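# Four arms stack a pallet collar onto another

## Task

Lift the pallet collar that is standing upright and set it down squarely on top of the collar already lying on the pallet, so that it sits seated there.

## Robot and tools

Robots: four identical i2rt Big YAM arms, arm1 to arm4. Each has six revolute joints, a two-finger gripper and a wrist camera that rides on top of the hand and looks toward the fingertips when joints 1 and 6 are 0 and the hand is level. Reach is about 1.0 m from the joint1 axis. Two fixed room cameras exist: cam_high and cam_low. Camera names: arm1_cam_wrist, arm2_cam_wrist, arm3_cam_wrist, arm4_cam_wrist, cam_high, cam_low, or all.

Frame: one shared scene frame, metres, origin on the floor, +z up. Each foot (base_link) faces its own +x. Feet as calibrated: arm1 (-0.449, -0.868, 0.858) quat wxyz (0.721, 0.002, 0.006, 0.693); arm2 (0.221, -0.877, 0.850) (0.666, 0.001, -0.004, 0.746); arm3 (1.002, -0.052, 0.852) (0.107, 0.005, 0.005, -0.994); arm4 (-0.910, -0.163, 0.906) (0.993, 0.006, -0.002, -0.120). The hand point lies between the finger pads, roughly 1 cm behind the tips; the fingers point along the hand's +z and open along its y. The printed hand position may be off, more so at long reach. hand_target is the hand pose the currently held joint targets would give.

move: one action for any subset of arms. Keys arm1..arm4 each take an object with joints, target, speed; plus optional cameras (list; omitted, null or ["all"] gives all images, [] gives none). Arms not named keep their old commands. joints: absolute targets by name, radians for joint1_rad..joint6_rad, metres for gripper_m. Ranges: joint1_rad -2.879..2.879 (turns arm about foot, positive counter-clockwise from above, 0 means along foot +x); joint2_rad 0..3.141 (shoulder, 0 = upper arm back and level, positive raises then swings forward); joint3_rad 0..3.019 (elbow, 0 = folded, positive opens); joint4_rad -1.692..1.57 (hand pitch, positive tips fingers up); joint5_rad -1.57..1.57 (sideways swing, positive to the arm's right); joint6_rad -2.094..2.094 (roll, positive clockwise viewed from behind); gripper_m 0..0.093 (fingertip gap). Done tolerances: ±0.045, 0.14, 0.09, 0.055, 0.03, 0.035 rad and ±0.003 m. target: an absolute hand pose, one list of seven numbers [x, y, z, qw, qx, qy, qz] per arm, scene frame, metres; the hand follows a straight line to it from its hand_target. With target, joints may hold only gripper_m. speed: top path speed in m/s, 0.002..0.5, default 0.25, only allowed with target; rotation is capped at twice that in rad/s. All hand paths in one action finish together, paced by the slowest; each path takes 0.5 to 10 s and is cut off at 10 s; an action never exceeds 15 s. Paths ignore obstacles and other arms. Each control step clips the commanded pose to within 100 mm and 20 degrees of the measured pose; expect the hand to lag, drift, overshoot speed near full stretch, and end a centimetre or more off. Unknown keys make a call invalid; out-of-range values get it refused, and a refusal (or a stop) skips the later move, wait and finished_scene calls in that same reply.

wait: seconds 0..10, plus cameras; no new command, returns state and images. zoom_image: camera plus region [x0, y0, x1, y1] in pixels, origin top-left, at most 504 by 504, from that camera's latest image. read_manual: section "licences" only, text only. finished_scene: scene = the current scene's number; irreversible, and the goal must hold with the robots idle.

Results: per-robot state (joint_positions, Joint velocities, torques, hand, hand_target, statuses) and a pictures line listing image order. The move line gives, per arm sent motion, done or its worst status. Arms under "as last shown" were not commanded; their unchanged lines repeat earlier values. Statuses: off_target (stopped short, may still push); time_out (joints keep nearby targets and keep pushing; on_its_own lists them; send the reported position to relax); not_followed / "joint command not followed" / "pose unreachable" (a self- and arm-collision check held the targets back; the arm may keep trying). "held at" in on_its_own is a target, not a reading. Torques are in joint order, positive toward larger angles, include arm weight, carry offsets and noise; joints 3 and 4 wrap at ±28 N m.

Gripper: gripping hard, gripper_m reads up to 0.005 below the part width (some up to 0.002 above). Closed on nothing: 0.000..0.003. To squeeze firmly, aim about 0.005 below the first-contact reading; to release, command well above the reading. Force roughly 50-64 N per pad.

Cautions: never knock anything off the work area or to the floor. Arms pressing hard on each other end the scene; closing a gripper on another arm's fingers counts. The collision check may react late and allows fingers, gripper housings and wrist cameras to meet. The arms push on contact without stopping, so avoid hard shoves, slams, drops and releasing a moving part. Loose objects may get brief external nudges. Sustained pushing, stretched holding or unreachable targets heat motors: a MOTOR HOT line appears at 85 °C, and at 100 °C the arm goes limp for 30-60 s or more (OVER-TEMPERATURE FAULT, keys read limit_stop_at_motor_heat; resend targets afterwards). Commands persist while you think.

Each tool is called after "Request:" as name([rows], argument=value, ...), one row to a line, values as JSON.

## Session

Request:
move()

Scene clock: 0.00 s.
Joint torques (N m): no reading
Motor temperatures (°C): arm1=[31 38 36 30 37 29 36] | arm2=[32 31 27 34 33 27 31] | arm3=[29 32 35 37 28 30 28] | arm4=[36 28 37 30 29 34 28]
Heat: arm1: hottest joint2_rad 38 °C; arm2: hottest joint4_rad 34 °C; arm3: hottest joint4_rad 37 °C; arm4: hottest joint3_rad 37 °C.
Joint velocities: within noise
arm1.joint_positions: joint1_rad=-0.398 joint2_rad=+0.470 joint3_rad=+1.390 joint4_rad=-1.240 joint5_rad=+0.115 joint6_rad=+0.097 gripper_m=+0.09396
arm1.joint_status: not commanded
arm1.hand: x=-0.3492 y=-0.7115 z=+1.4449 quat_wxyz=(-0.499, +0.372, -0.723, -0.299) (m; scene frame)
arm1.hand_target: x=-0.3509 y=-0.7153 z=+1.4564 quat_wxyz=(-0.508, +0.368, -0.717, -0.306) (m; scene frame)
arm1.hand_status: not commanded
arm2.joint_positions: joint1_rad=+0.088 joint2_rad=+0.484 joint3_rad=+1.404 joint4_rad=-1.425 joint5_rad=-0.290 joint6_rad=+0.382 gripper_m=+0.09396
arm2.joint_status: not commanded
arm2.hand: x=+0.1399 y=-0.7350 z=+1.4055 quat_wxyz=(-0.132, +0.603, -0.605, -0.503) (m; scene frame)
arm2.hand_target: x=+0.1405 y=-0.7382 z=+1.4154 quat_wxyz=(-0.138, +0.600, -0.600, -0.511) (m; scene frame)
arm2.hand_status: not commanded
arm3.joint_positions: joint1_rad=-0.295 joint2_rad=+0.553 joint3_rad=+1.337 joint4_rad=-1.279 joint5_rad=+0.134 joint6_rad=+0.463 gripper_m=+0.09396
arm3.joint_status: not commanded
arm3.hand: x=+0.7796 y=-0.0168 z=+1.3910 quat_wxyz=(-0.035, -0.819, +0.261, +0.511) (m; scene frame)
arm3.hand_target: x=+0.7824 y=-0.0171 z=+1.4028 quat_wxyz=(-0.037, -0.812, +0.259, +0.522) (m; scene frame)
arm3.hand_status: not commanded
arm4.joint_positions: joint1_rad=+0.170 joint2_rad=+0.616 joint3_rad=+1.374 joint4_rad=-1.499 joint5_rad=+0.177 joint6_rad=-0.496 gripper_m=+0.09396
arm4.joint_status: not commanded
arm4.hand: x=-0.7070 y=-0.2144 z=+1.4101 quat_wxyz=(-0.367, +0.155, -0.899, +0.185) (m; scene frame)
arm4.hand_target: x=-0.7087 y=-0.2144 z=+1.4233 quat_wxyz=(-0.381, +0.153, -0.892, +0.188) (m; scene frame)
arm4.hand_status: not commanded
pictures: arm1_cam_wrist, arm2_cam_wrist, arm3_cam_wrist, arm4_cam_wrist, cam_high, cam_low
Images, in order (width x height): arm1_cam_wrist 672x504, arm2_cam_wrist 672x504, arm3_cam_wrist 672x504, arm4_cam_wrist 672x504, cam_high 672x504, cam_low 672x504.

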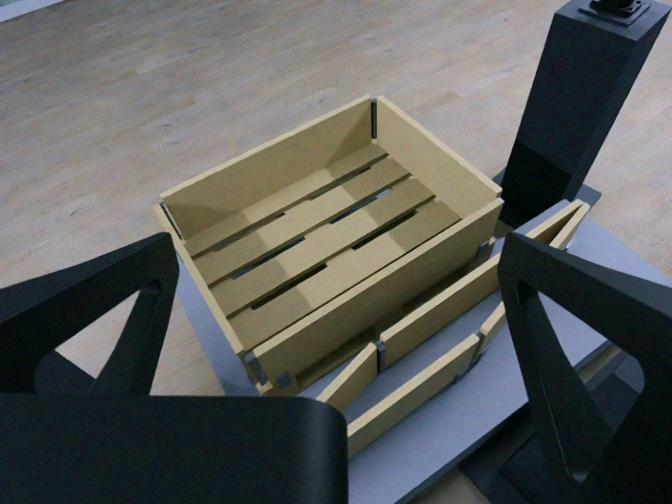

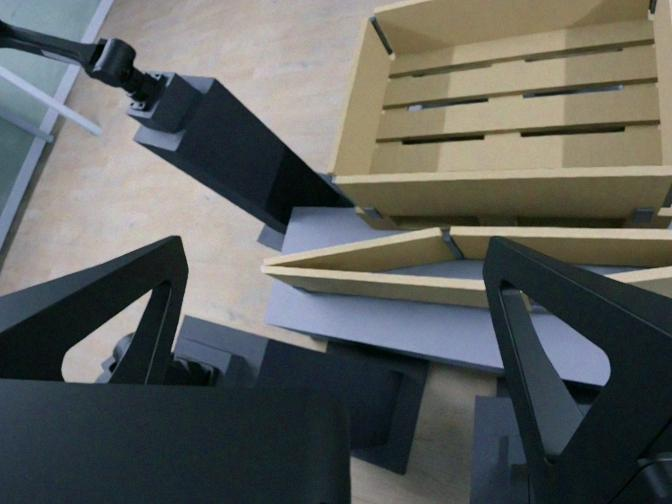

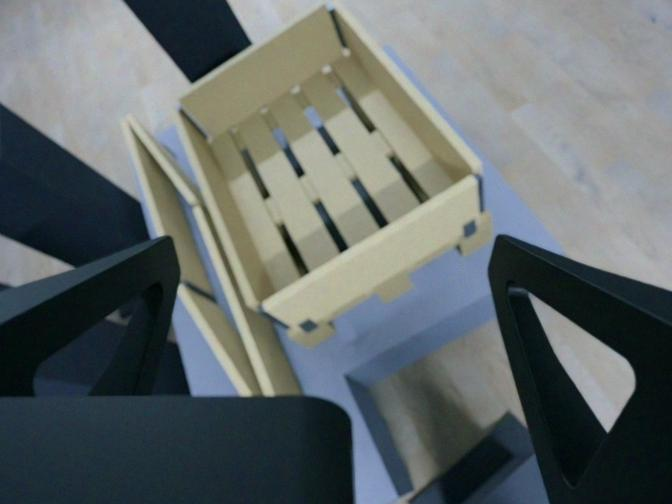

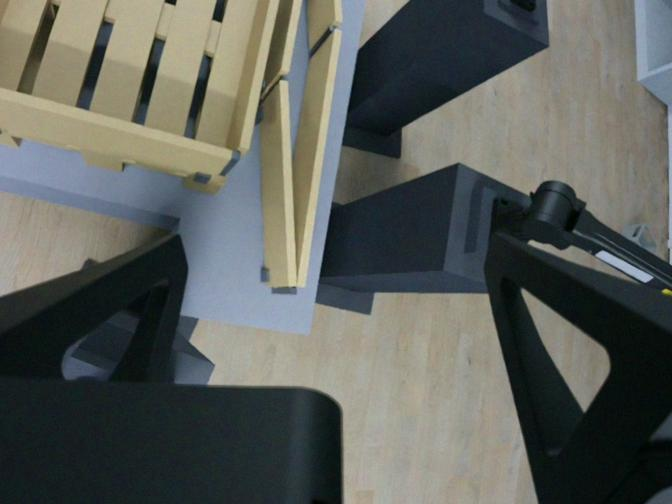

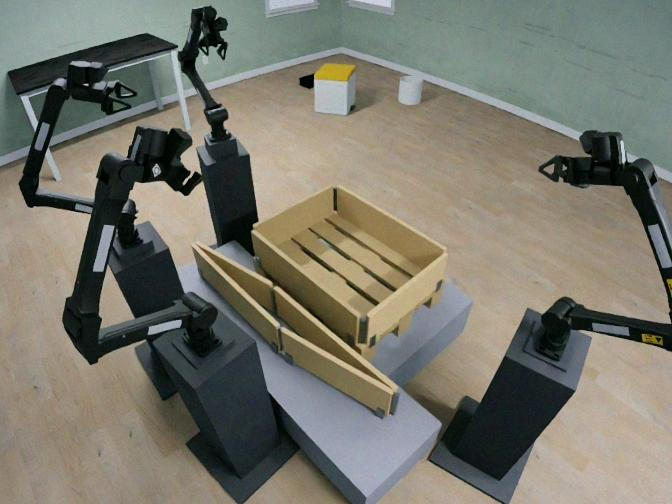

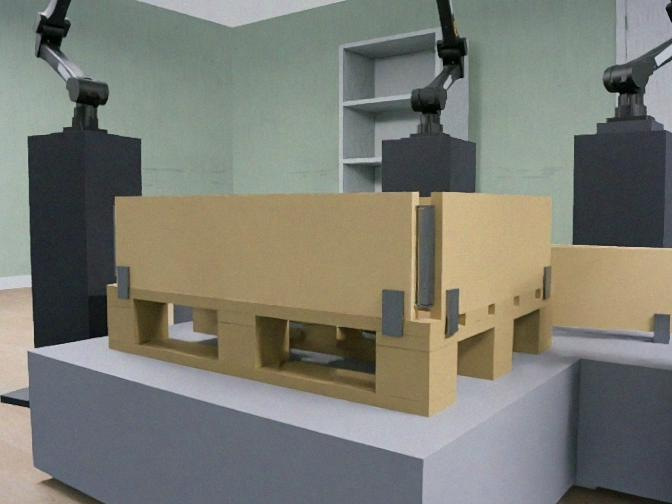

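Request:
zoom_image(camera="cam_high", region=[160, 170, 480, 440])

Request:
zoom_image(camera="arm1_cam_wrist", region=[140, 80, 620, 480])

Request:
zoom_image(camera="arm2_cam_wrist", region=[180, 0, 672, 400])

Request:
zoom_image(camera="arm4_cam_wrist", region=[0, 0, 400, 340])

Request:
zoom_image(camera="arm3_cam_wrist", region=[80, 0, 560, 480])

Request:
zoom_image(camera="cam_low", region=[330, 160, 672, 460])

Scaled by 1.575 from the camera's 672x504 image, which has a finer 960x720 frame.

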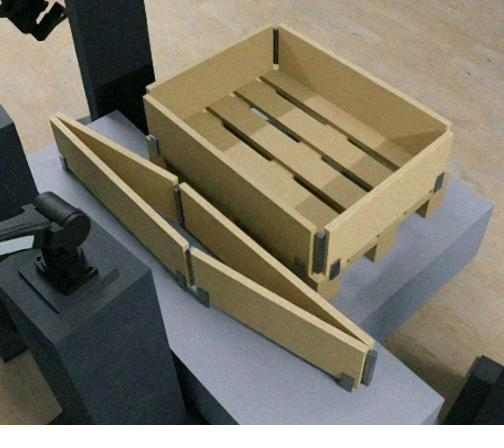

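Scaled by 1.050 from the camera's 672x504 image, which has a finer 960x720 frame.

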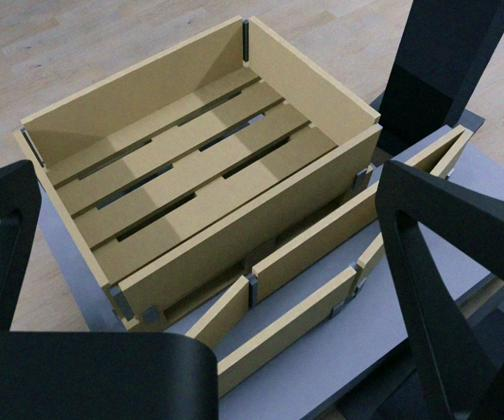

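Scaled by 1.024 from the camera's 672x504 image, which has a finer 960x720 frame.

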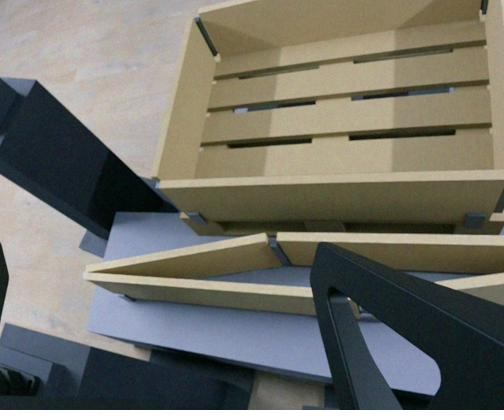

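Scaled by 1.260 from the camera's 672x504 image, which has a finer 960x720 frame.

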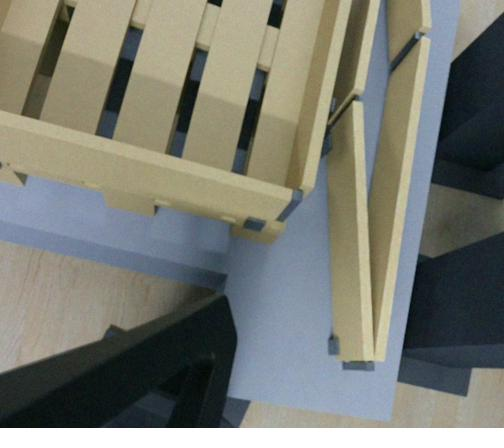

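Scaled by 1.050 from the camera's 672x504 image, which has a finer 960x720 frame.

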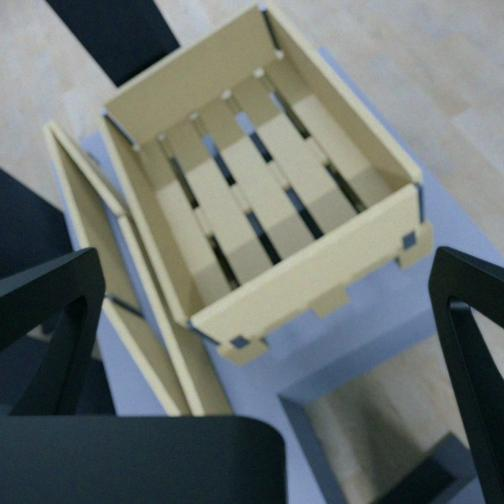

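Scaled by 1.474 from the camera's 672x504 image, which has a finer 960x720 frame.

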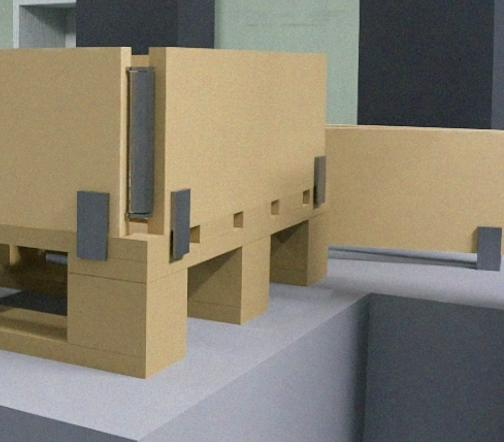

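Request:
move(arm1={"target":[-0.40,-0.48,0.90,0,1,0,0]}, arm2={"target":[0.0,-0.48,0.90,0,0,1,0]}, arm3={"target":[0.45,-0.42,0.90,0,1,0,0]})

Scene clock: 67.67 s.
Joint torques (N m): arm1=[1.32 -9.17 12.98 0.42 -0.04 -0.12] | arm2=[-0.26 -13.57 11.18 0.23 -0.09 -0.03] | arm3=[2.55 -19.96 12.14 -0.02 -0.06 -0.23] | arm4=[0.21 -0.09 11.04 1.83 0.07 -0.07]
Motor temperatures (°C): arm1=[31 38 40 30 35 28 34] | arm2=[32 31 32 33 32 27 30] | arm3=[29 32 44 37 28 29 28] | arm4=[36 28 46 30 28 33 28]
Heat: arm1: hottest joint3_rad 40 °C; arm2: hottest joint4_rad 33 °C; arm3: hottest joint3_rad 44 °C; arm4: hottest joint3_rad 46 °C.
move: arm1 off_target; arm2 off_target; arm3 off_target
Joint velocities: within noise
arm1.joint_positions: joint1_rad=-0.095 joint2_rad=+1.518 joint3_rad=+0.869 joint4_rad=-0.967 joint5_rad=+0.020 joint6_rad=-1.669 gripper_m=+0.09397
arm1.joint_status: not commanded
arm1.hand: x=-0.3971 y=-0.5088 z=+0.8910 quat_wxyz=(+0.026, +1.000, -0.017, +0.002) (m; scene frame)
arm1.hand_target: x=-0.3987 y=-0.4827 z=+0.9024 quat_wxyz=(+0.001, +1.000, -0.004, +0.006) (m; scene frame)
arm1.hand_status: off_target (0.030 m and 3.6 deg from the pose sent, 0.594 m and 136.3 deg at the start)
arm2.joint_positions: joint1_rad=+0.403 joint2_rad=+1.669 joint3_rad=+1.078 joint4_rad=-1.019 joint5_rad=-0.006 joint6_rad=+2.056 gripper_m=+0.09397
arm2.joint_status: not commanded
arm2.hand: x=+0.0066 y=-0.4997 z=+0.8936 quat_wxyz=(-0.009, +0.016, -1.000, +0.015) (m; scene frame)
arm2.hand_target: x=-0.0008 y=-0.4817 z=+0.9020 quat_wxyz=(+0.001, +0.005, -1.000, -0.001) (m; scene frame)
arm2.hand_status: off_target (0.022 m and 2.7 deg from the pose sent, 0.583 m and 105.5 deg at the start)
arm3.joint_positions: joint1_rad=+0.358 joint2_rad=+2.152 joint3_rad=+1.849 joint4_rad=-1.284 joint5_rad=+0.001 joint6_rad=+0.611 gripper_m=+0.09396
arm3.joint_status: not commanded
arm3.hand: x=+0.4577 y=-0.4028 z=+0.8930 quat_wxyz=(+0.010, -1.000, +0.019, -0.011) (m; scene frame)
arm3.hand_target: x=+0.4518 y=-0.4187 z=+0.9015 quat_wxyz=(+0.002, -1.000, +0.004, -0.001) (m; scene frame)
arm3.hand_status: off_target (0.020 m and 2.8 deg from the pose sent, 0.716 m and 70.1 deg at the start)
arm4: as last shown
pictures: arm1_cam_wrist, arm2_cam_wrist, arm3_cam_wrist, arm4_cam_wrist, cam_high, cam_low
Images, in order (width x height): arm1_cam_wrist 672x504, arm2_cam_wrist 672x504, arm3_cam_wrist 672x504, arm4_cam_wrist 672x504, cam_high 672x504, cam_low 672x504.

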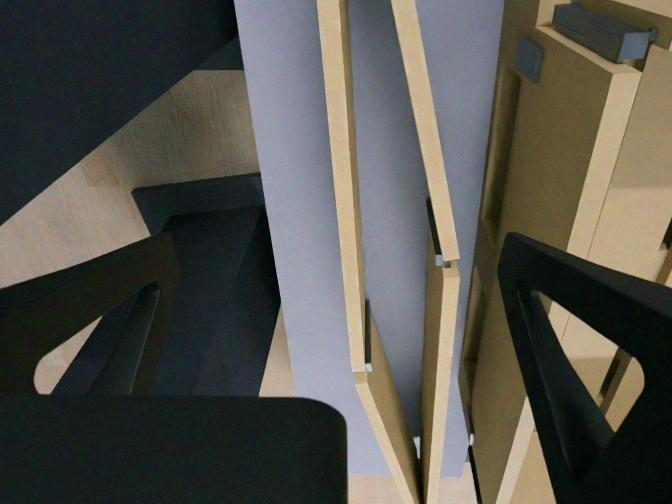

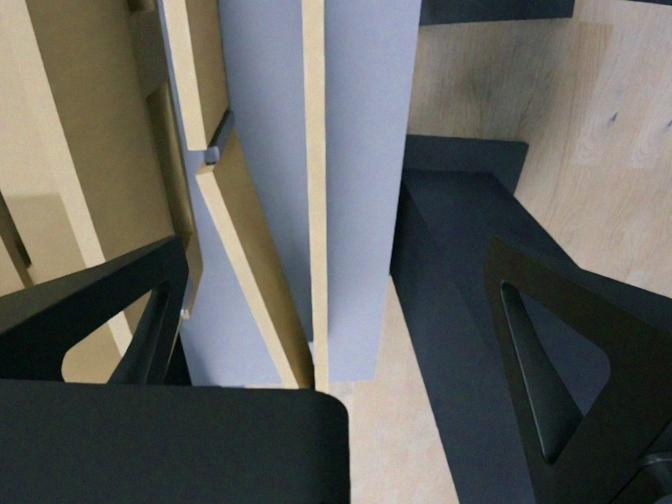

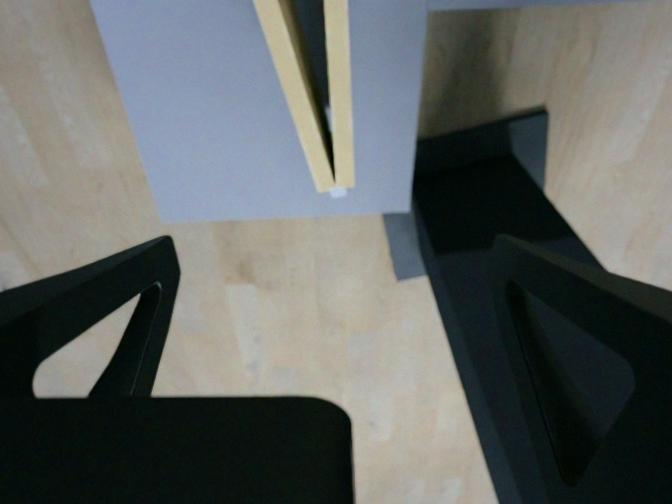

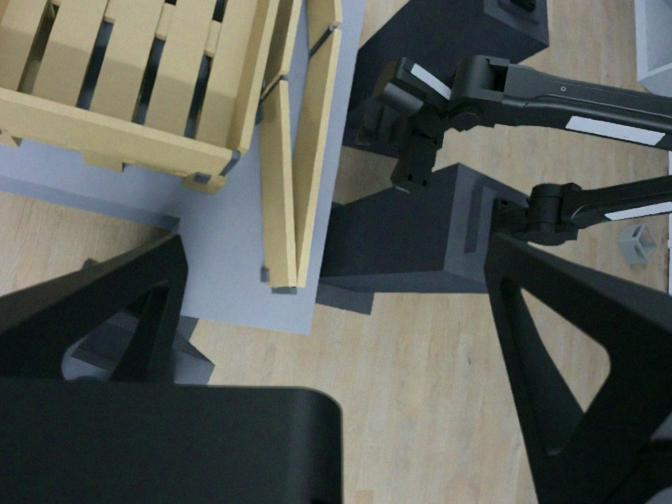

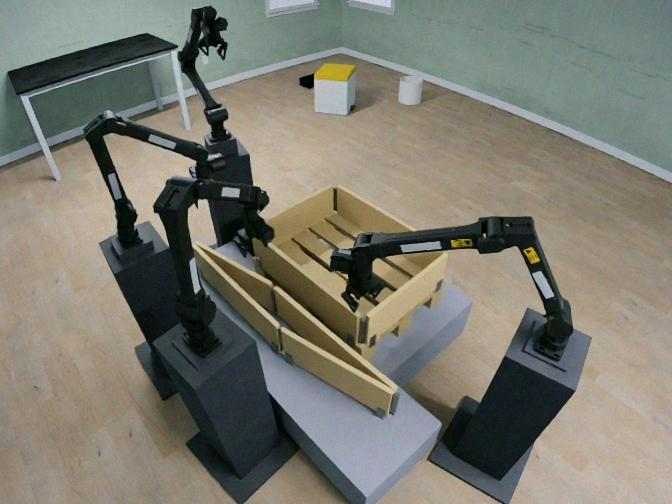

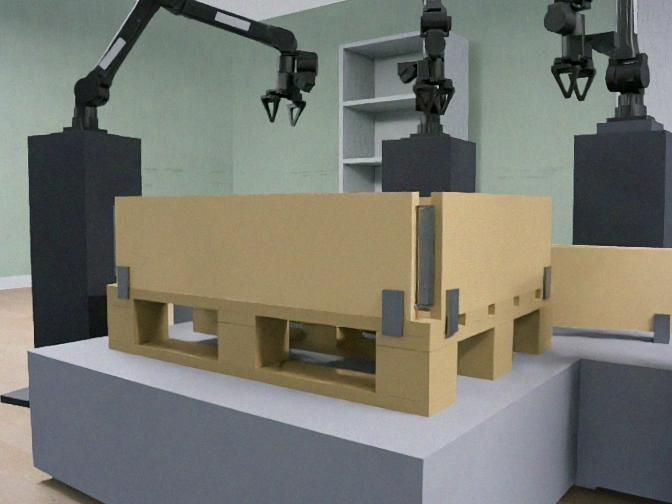

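Request:
move(arm1={"target":[-0.36,-0.48,0.67,0,1,0,0],"joints":{"gripper_m":0.065}}, arm2={"target":[0.0,-0.467,0.67,0,0,1,0],"joints":{"gripper_m":0.065}}, arm3={"target":[0.37,-0.418,0.67,0,1,0,0],"joints":{"gripper_m":0.065}})

Scene clock: 94.97 s.
Joint torques (N m): arm1=[-0.91 -12.81 5.39 0.51 -0.22 -0.12] | arm2=[-0.38 -17.14 5.81 0.34 -0.01 -0.07] | arm3=[0.44 -23.36 11.02 0.03 -0.07 -0.23] | arm4=[0.09 -0.09 11.03 1.84 0.07 -0.07]
Motor temperatures (°C): arm1=[31 39 43 30 35 28 34] | arm2=[32 33 32 33 31 26 30] | arm3=[29 34 45 36 28 29 27] | arm4=[36 28 47 30 28 32 28]
Heat: arm1: hottest joint3_rad 43 °C; arm2: hottest joint2_rad 33 °C; arm3: hottest joint3_rad 45 °C; arm4: hottest joint3_rad 47 °C.
move: arm1 off_target; arm2 off_target; arm3 off_target
Joint velocities: within noise
arm1.joint_positions: joint1_rad=-0.174 joint2_rad=+2.096 joint3_rad=+0.845 joint4_rad=-0.338 joint5_rad=+0.012 joint6_rad=-1.784 gripper_m=+0.06511
arm1.joint_status: all done
arm1.hand: x=-0.3676 y=-0.4922 z=+0.6704 quat_wxyz=(+0.013, +1.000, +0.001, -0.001) (m; scene frame)
arm1.hand_target: x=-0.3600 y=-0.4799 z=+0.6704 quat_wxyz=(+0.000, +1.000, +0.000, +0.000) (m; scene frame)
arm1.hand_status: off_target (0.014 m and 1.4 deg from the pose sent, 0.226 m and 3.6 deg at the start)
arm2.joint_positions: joint1_rad=+0.391 joint2_rad=+2.167 joint3_rad=+1.053 joint4_rad=-0.488 joint5_rad=-0.006 joint6_rad=+2.056 gripper_m=+0.06509
arm2.joint_status: all done
arm2.hand: x=+0.0035 y=-0.4803 z=+0.6688 quat_wxyz=(-0.007, +0.010, -1.000, +0.011) (m; scene frame)
arm2.hand_target: x=+0.0002 y=-0.4671 z=+0.6703 quat_wxyz=(+0.000, +0.000, -1.000, +0.000) (m; scene frame)
arm2.hand_status: off_target (0.014 m and 1.9 deg from the pose sent, 0.226 m and 2.7 deg at the start)
arm3.joint_positions: joint1_rad=+0.321 joint2_rad=+2.643 joint3_rad=+2.142 joint4_rad=-1.077 joint5_rad=-0.002 joint6_rad=+0.541 gripper_m=+0.06507
arm3.joint_status: all done
arm3.hand: x=+0.3845 y=-0.4181 z=+0.6653 quat_wxyz=(+0.006, -1.000, +0.002, -0.008) (m; scene frame)
arm3.hand_target: x=+0.3702 y=-0.4179 z=+0.6703 quat_wxyz=(+0.000, -1.000, +0.000, +0.001) (m; scene frame)
arm3.hand_status: off_target (0.015 m and 1.1 deg from the pose sent, 0.240 m and 2.8 deg at the start)
arm4: as last shown
pictures: arm1_cam_wrist, arm2_cam_wrist, arm3_cam_wrist, arm4_cam_wrist, cam_high, cam_low
Images, in order (width x height): arm1_cam_wrist 672x504, arm2_cam_wrist 672x504, arm3_cam_wrist 672x504, arm4_cam_wrist 672x504, cam_high 672x504, cam_low 672x504.

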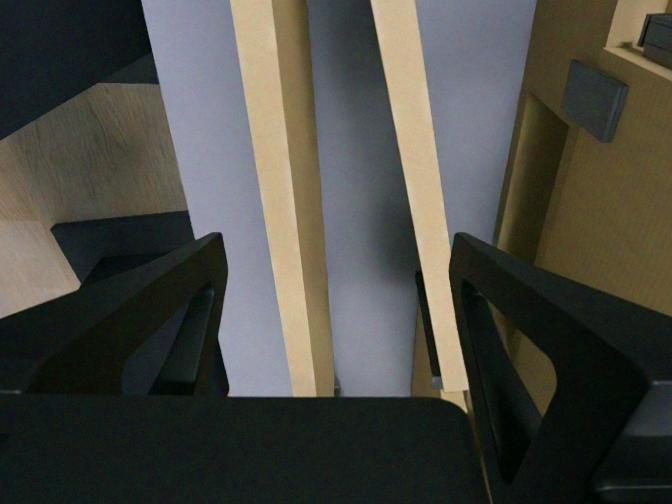

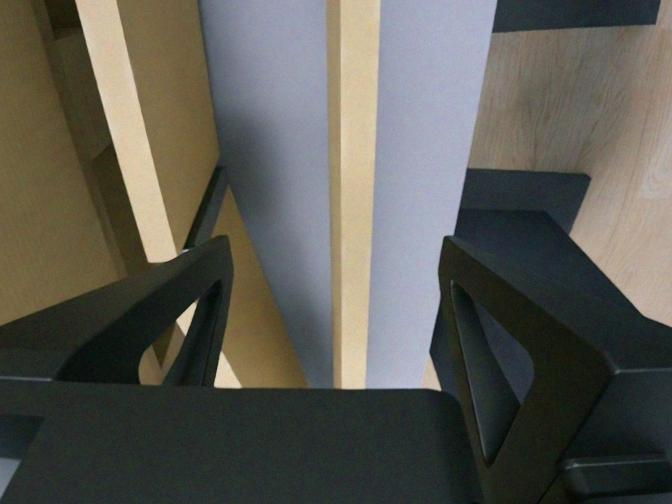

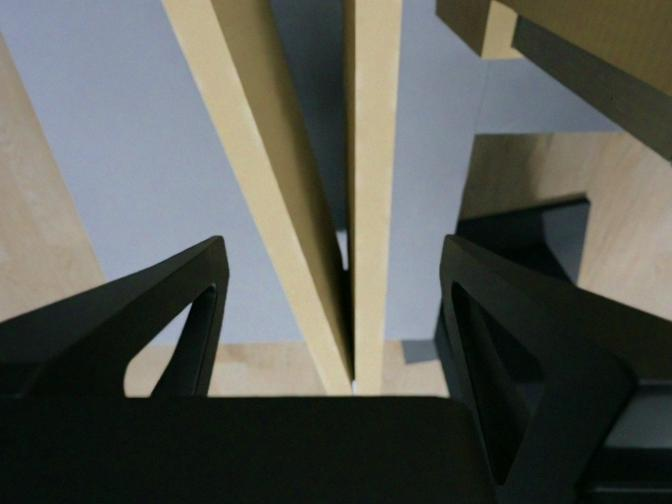

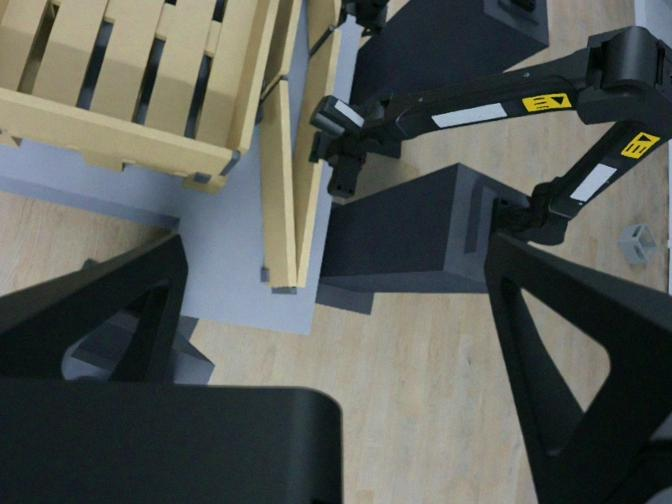

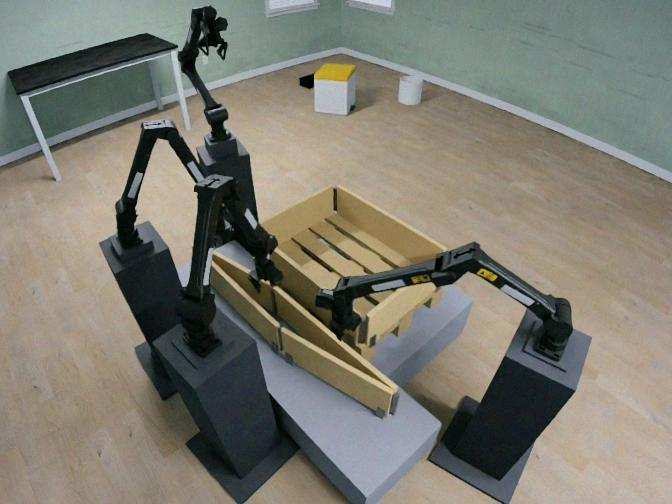

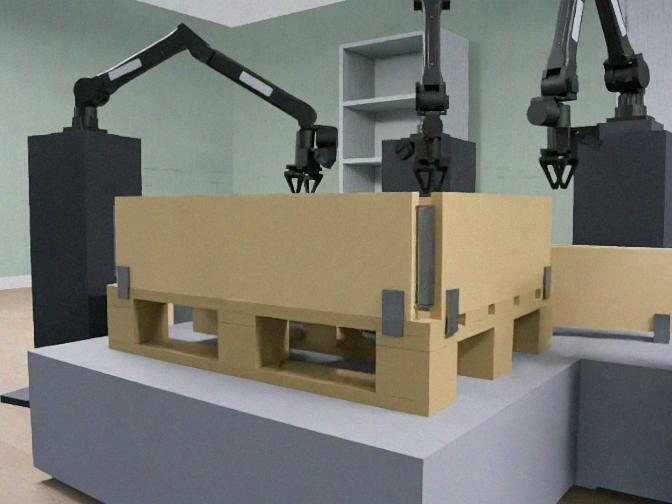

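Request:
move(arm1={"target":[-0.36,-0.52,0.60,0,0.9995,0.025,0],"joints":{"gripper_m":0.065},"speed":0.12}, arm2={"target":[0.0,-0.479,0.60,0,0,1,0],"joints":{"gripper_m":0.06},"speed":0.12}, arm3={"target":[0.335,-0.397,0.60,0,1,0,0],"joints":{"gripper_m":0.052},"speed":0.12})

Scene clock: 114.23 s.
Joint torques (N m): arm1=[-1.14 -12.51 1.13 0.61 -0.22 -0.11] | arm2=[0.67 -16.85 4.38 0.39 -0.06 -0.05] | arm3=[0.44 -23.77 11.38 -0.01 -0.04 -0.21] | arm4=[0.15 -0.03 11.03 1.87 0.06 -0.08]
Motor temperatures (°C): arm1=[31 39 41 30 34 28 33] | arm2=[32 33 31 33 31 26 29] | arm3=[29 36 46 36 28 28 27] | arm4=[36 28 48 30 28 32 28]
Heat: arm1: hottest joint3_rad 41 °C; arm2: hottest joint2_rad 33 °C; arm3: hottest joint3_rad 46 °C; arm4: hottest joint3_rad 48 °C.
move: arm1 done; arm2 done; arm3 off_target
Joint velocities: within noise
arm1.joint_positions: joint1_rad=-0.198 joint2_rad=+2.278 joint3_rad=+0.819 joint4_rad=-0.105 joint5_rad=+0.012 joint6_rad=-1.861 gripper_m=+0.06511
arm1.joint_status: all done
arm1.hand: x=-0.3647 y=-0.5165 z=+0.6036 quat_wxyz=(+0.001, +1.000, +0.027, +0.001) (m; scene frame)
arm1.hand_target: x=-0.3602 y=-0.5205 z=+0.6000 quat_wxyz=(+0.001, +1.000, +0.025, +0.000) (m; scene frame)
arm1.hand_status: done (0.007 m and 0.3 deg from the pose sent, 0.076 m and 3.1 deg at the start)
arm2.joint_positions: joint1_rad=+0.391 joint2_rad=+2.323 joint3_rad=+1.073 joint4_rad=-0.341 joint5_rad=-0.006 joint6_rad=+2.065 gripper_m=+0.06009
arm2.joint_status: all done
arm2.hand: x=+0.0066 y=-0.4849 z=+0.6039 quat_wxyz=(-0.004, +0.005, -1.000, +0.006) (m; scene frame)
arm2.hand_target: x=+0.0002 y=-0.4792 z=+0.6002 quat_wxyz=(+0.000, +0.001, -1.000, +0.000) (m; scene frame)
arm2.hand_status: done (0.010 m and 1.1 deg from the pose sent, 0.069 m and 1.9 deg at the start; a joint's target at an end of its range on 35 of 51 steps)
arm3.joint_positions: joint1_rad=+0.272 joint2_rad=+2.851 joint3_rad=+2.384 joint4_rad=-1.109 joint5_rad=-0.005 joint6_rad=+0.495 gripper_m=+0.05206
arm3.joint_status: all done
arm3.hand: x=+0.3472 y=-0.3979 z=+0.5985 quat_wxyz=(+0.004, -1.000, +0.004, -0.008) (m; scene frame)
arm3.hand_target: x=+0.3358 y=-0.3965 z=+0.6001 quat_wxyz=(+0.000, -1.000, +0.001, +0.000) (m; scene frame)
arm3.hand_status: off_target (0.012 m and 1.1 deg from the pose sent, 0.085 m and 1.1 deg at the start)
arm4: as last shown
pictures: arm1_cam_wrist, arm2_cam_wrist, arm3_cam_wrist, arm4_cam_wrist, cam_high, cam_low
Images, in order (width x height): arm1_cam_wrist 672x504, arm2_cam_wrist 672x504, arm3_cam_wrist 672x504, arm4_cam_wrist 672x504, cam_high 672x504, cam_low 672x504.

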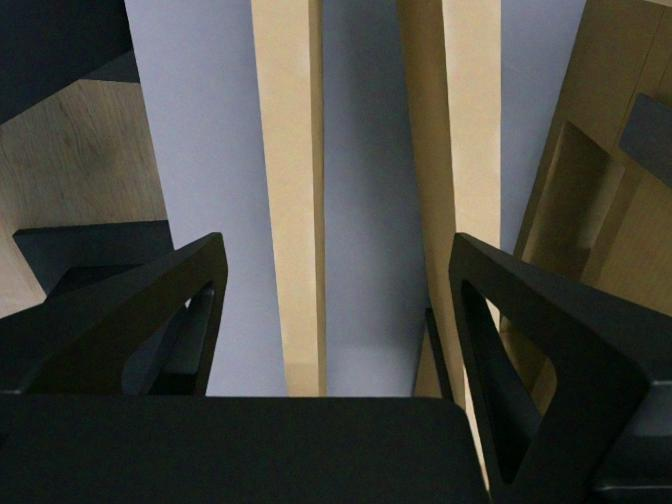

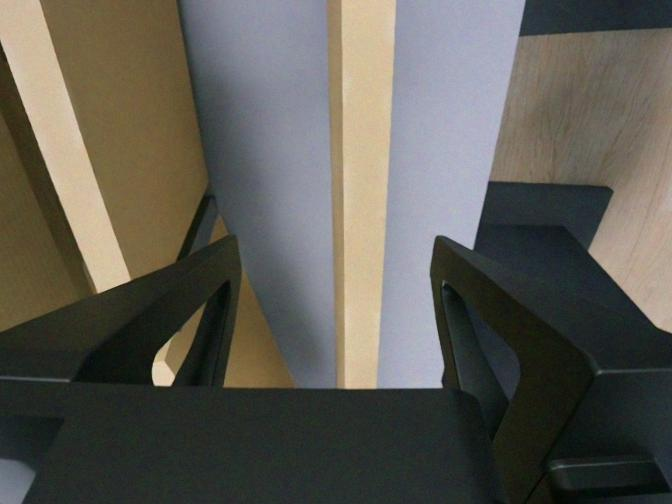

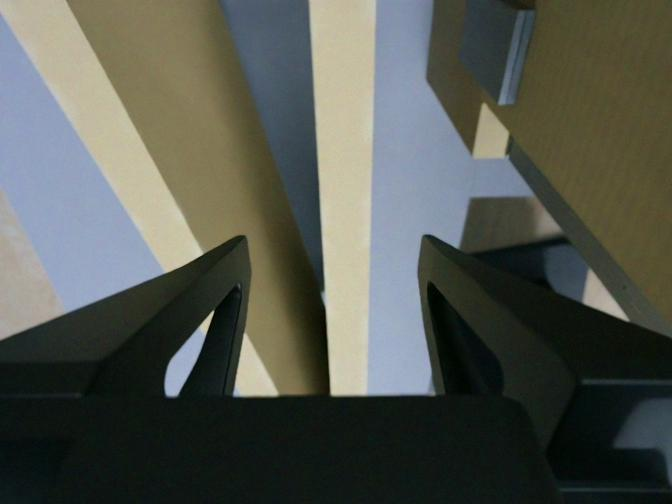

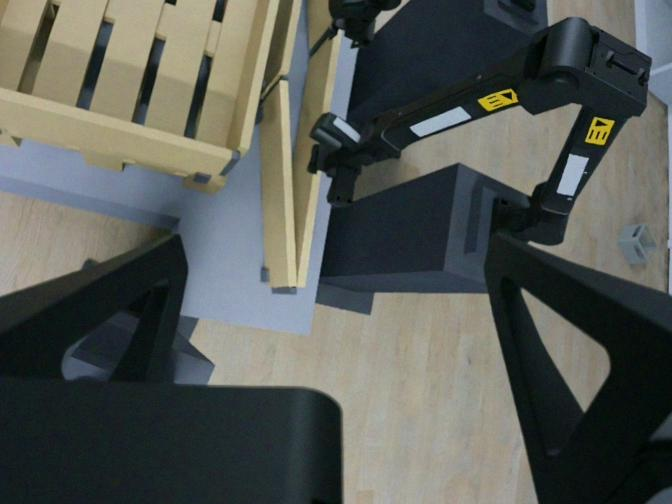

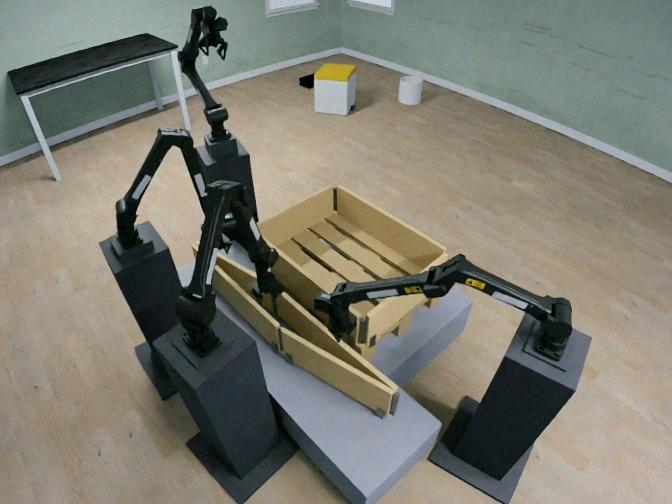

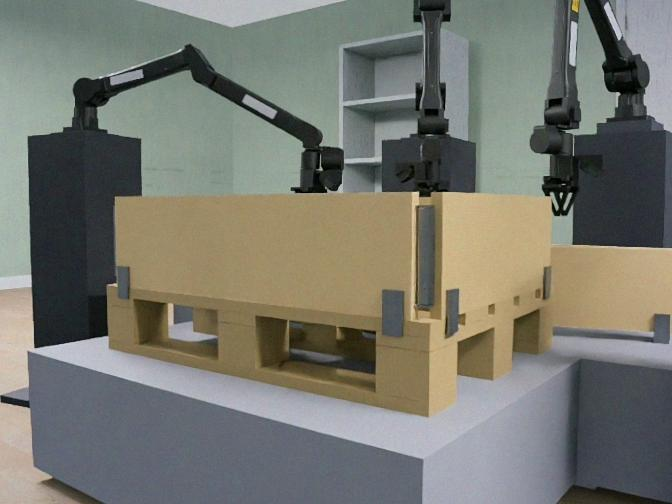

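Request:
move(arm1={"target":[-0.36,-0.538,0.54,0,0.9995,0.027,0],"speed":0.1}, arm2={"target":[0.0,-0.491,0.54,0,0,1,0],"speed":0.1}, arm3={"target":[0.335,-0.392,0.54,0,1,0,0],"speed":0.1})

Scene clock: 125.63 s.
Joint torques (N m): arm1=[-1.14 -12.69 0.44 0.61 -0.22 -0.11] | arm2=[0.79 -17.14 3.04 0.4 -0.1 -0.05] | arm3=[0.21 -23.88 11.28 0.05 0 -0.22] | arm4=[0.26 -0.03 11 1.84 0.08 -0.07]
Motor temperatures (°C): arm1=[31 39 40 30 34 28 33] | arm2=[32 33 31 33 31 26 29] | arm3=[29 39 47 36 28 28 27] | arm4=[36 28 48 29 28 32 28]
Heat: arm1: hottest joint3_rad 40 °C; arm2: hottest joint2_rad 33 °C; arm3: hottest joint3_rad 47 °C; arm4: hottest joint3_rad 48 °C.
move: arm1 done; arm2 done; arm3 off_target
Joint velocities: within noise
arm1.joint_positions: joint1_rad=-0.213 joint2_rad=+2.460 joint3_rad=+0.848 joint4_rad=+0.043 joint5_rad=+0.012 joint6_rad=-1.879 gripper_m=+0.06511
arm1.joint_status: not commanded
arm1.hand: x=-0.3653 y=-0.5384 z=+0.5437 quat_wxyz=(+0.004, +1.000, +0.029, +0.000) (m; scene frame)
arm1.hand_target: x=-0.3600 y=-0.5380 z=+0.5400 quat_wxyz=(+0.000, +1.000, +0.027, +0.000) (m; scene frame)
arm1.hand_status: done (0.006 m and 0.5 deg from the pose sent, 0.067 m and 0.2 deg at the start)
arm2.joint_positions: joint1_rad=+0.401 joint2_rad=+2.472 joint3_rad=+1.116 joint4_rad=-0.230 joint5_rad=-0.009 joint6_rad=+2.065 gripper_m=+0.06009
arm2.joint_status: not commanded
arm2.hand: x=+0.0062 y=-0.4935 z=+0.5445 quat_wxyz=(-0.002, +0.010, -1.000, +0.006) (m; scene frame)
arm2.hand_target: x=+0.0005 y=-0.4912 z=+0.5400 quat_wxyz=(+0.002, +0.007, -1.000, +0.002) (m; scene frame)
arm2.hand_status: done (0.008 m and 1.3 deg from the pose sent, 0.065 m and 1.1 deg at the start; a joint's target at an end of its range on 49 of 49 steps)
arm3.joint_positions: joint1_rad=+0.272 joint2_rad=+2.992 joint3_rad=+2.505 joint4_rad=-1.089 joint5_rad=-0.005 joint6_rad=+0.489 gripper_m=+0.05206
arm3.joint_status: not commanded
arm3.hand: x=+0.3490 y=-0.3966 z=+0.5372 quat_wxyz=(+0.004, -1.000, +0.001, -0.008) (m; scene frame)
arm3.hand_target: x=+0.3353 y=-0.3918 z=+0.5405 quat_wxyz=(-0.001, -1.000, +0.000, +0.001) (m; scene frame)
arm3.hand_status: off_target (0.015 m and 1.0 deg from the pose sent, 0.060 m and 1.1 deg at the start)
arm4: as last shown
pictures: arm1_cam_wrist, arm2_cam_wrist, arm3_cam_wrist, arm4_cam_wrist, cam_high, cam_low
Images, in order (width x height): arm1_cam_wrist 672x504, arm2_cam_wrist 672x504, arm3_cam_wrist 672x504, arm4_cam_wrist 672x504, cam_high 672x504, cam_low 672x504.

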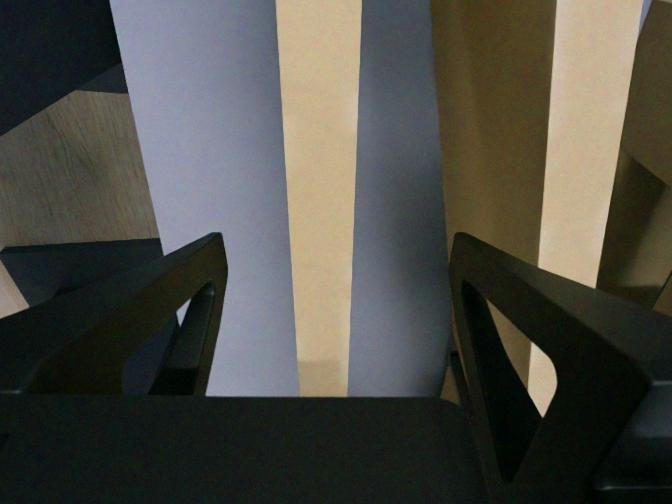

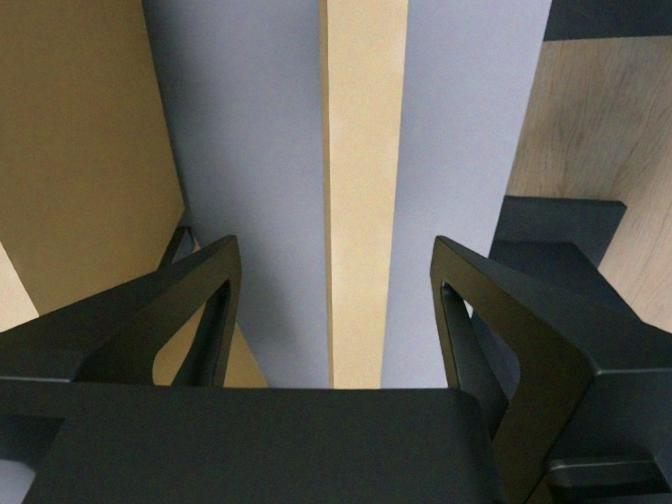

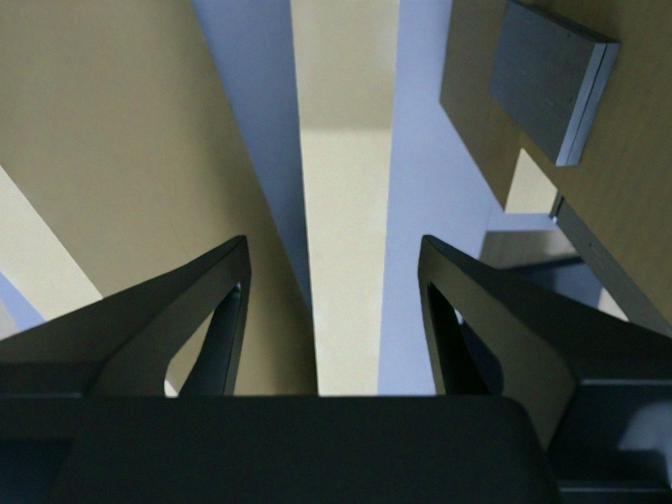

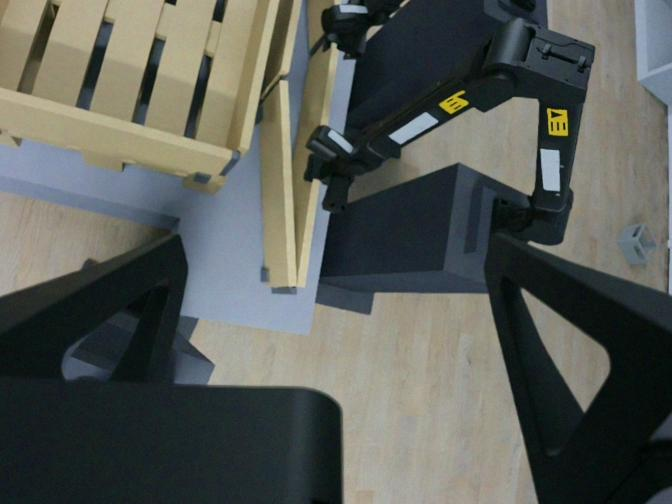

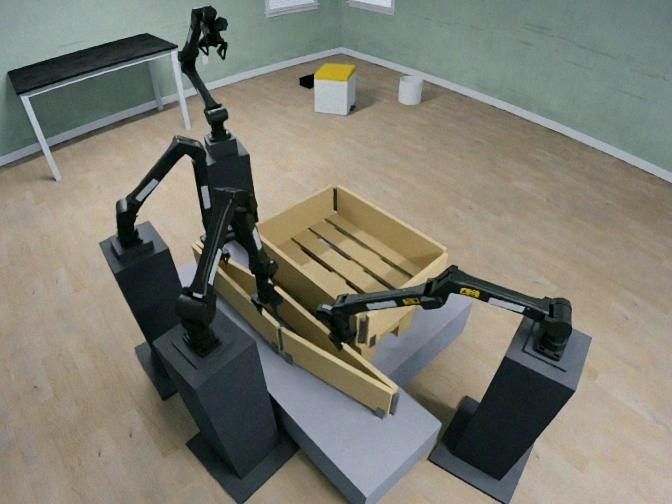

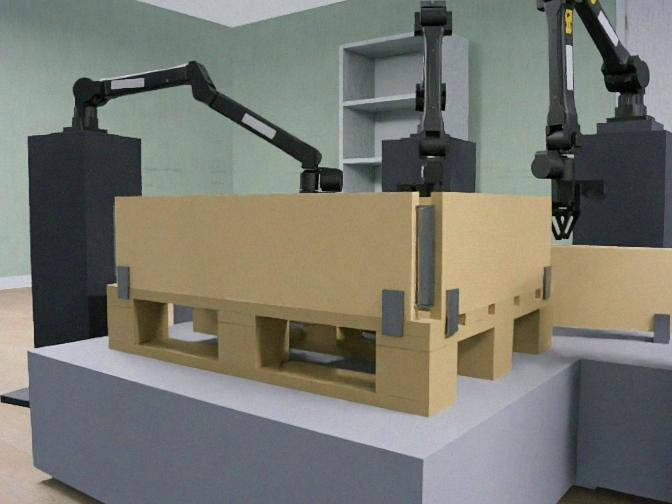

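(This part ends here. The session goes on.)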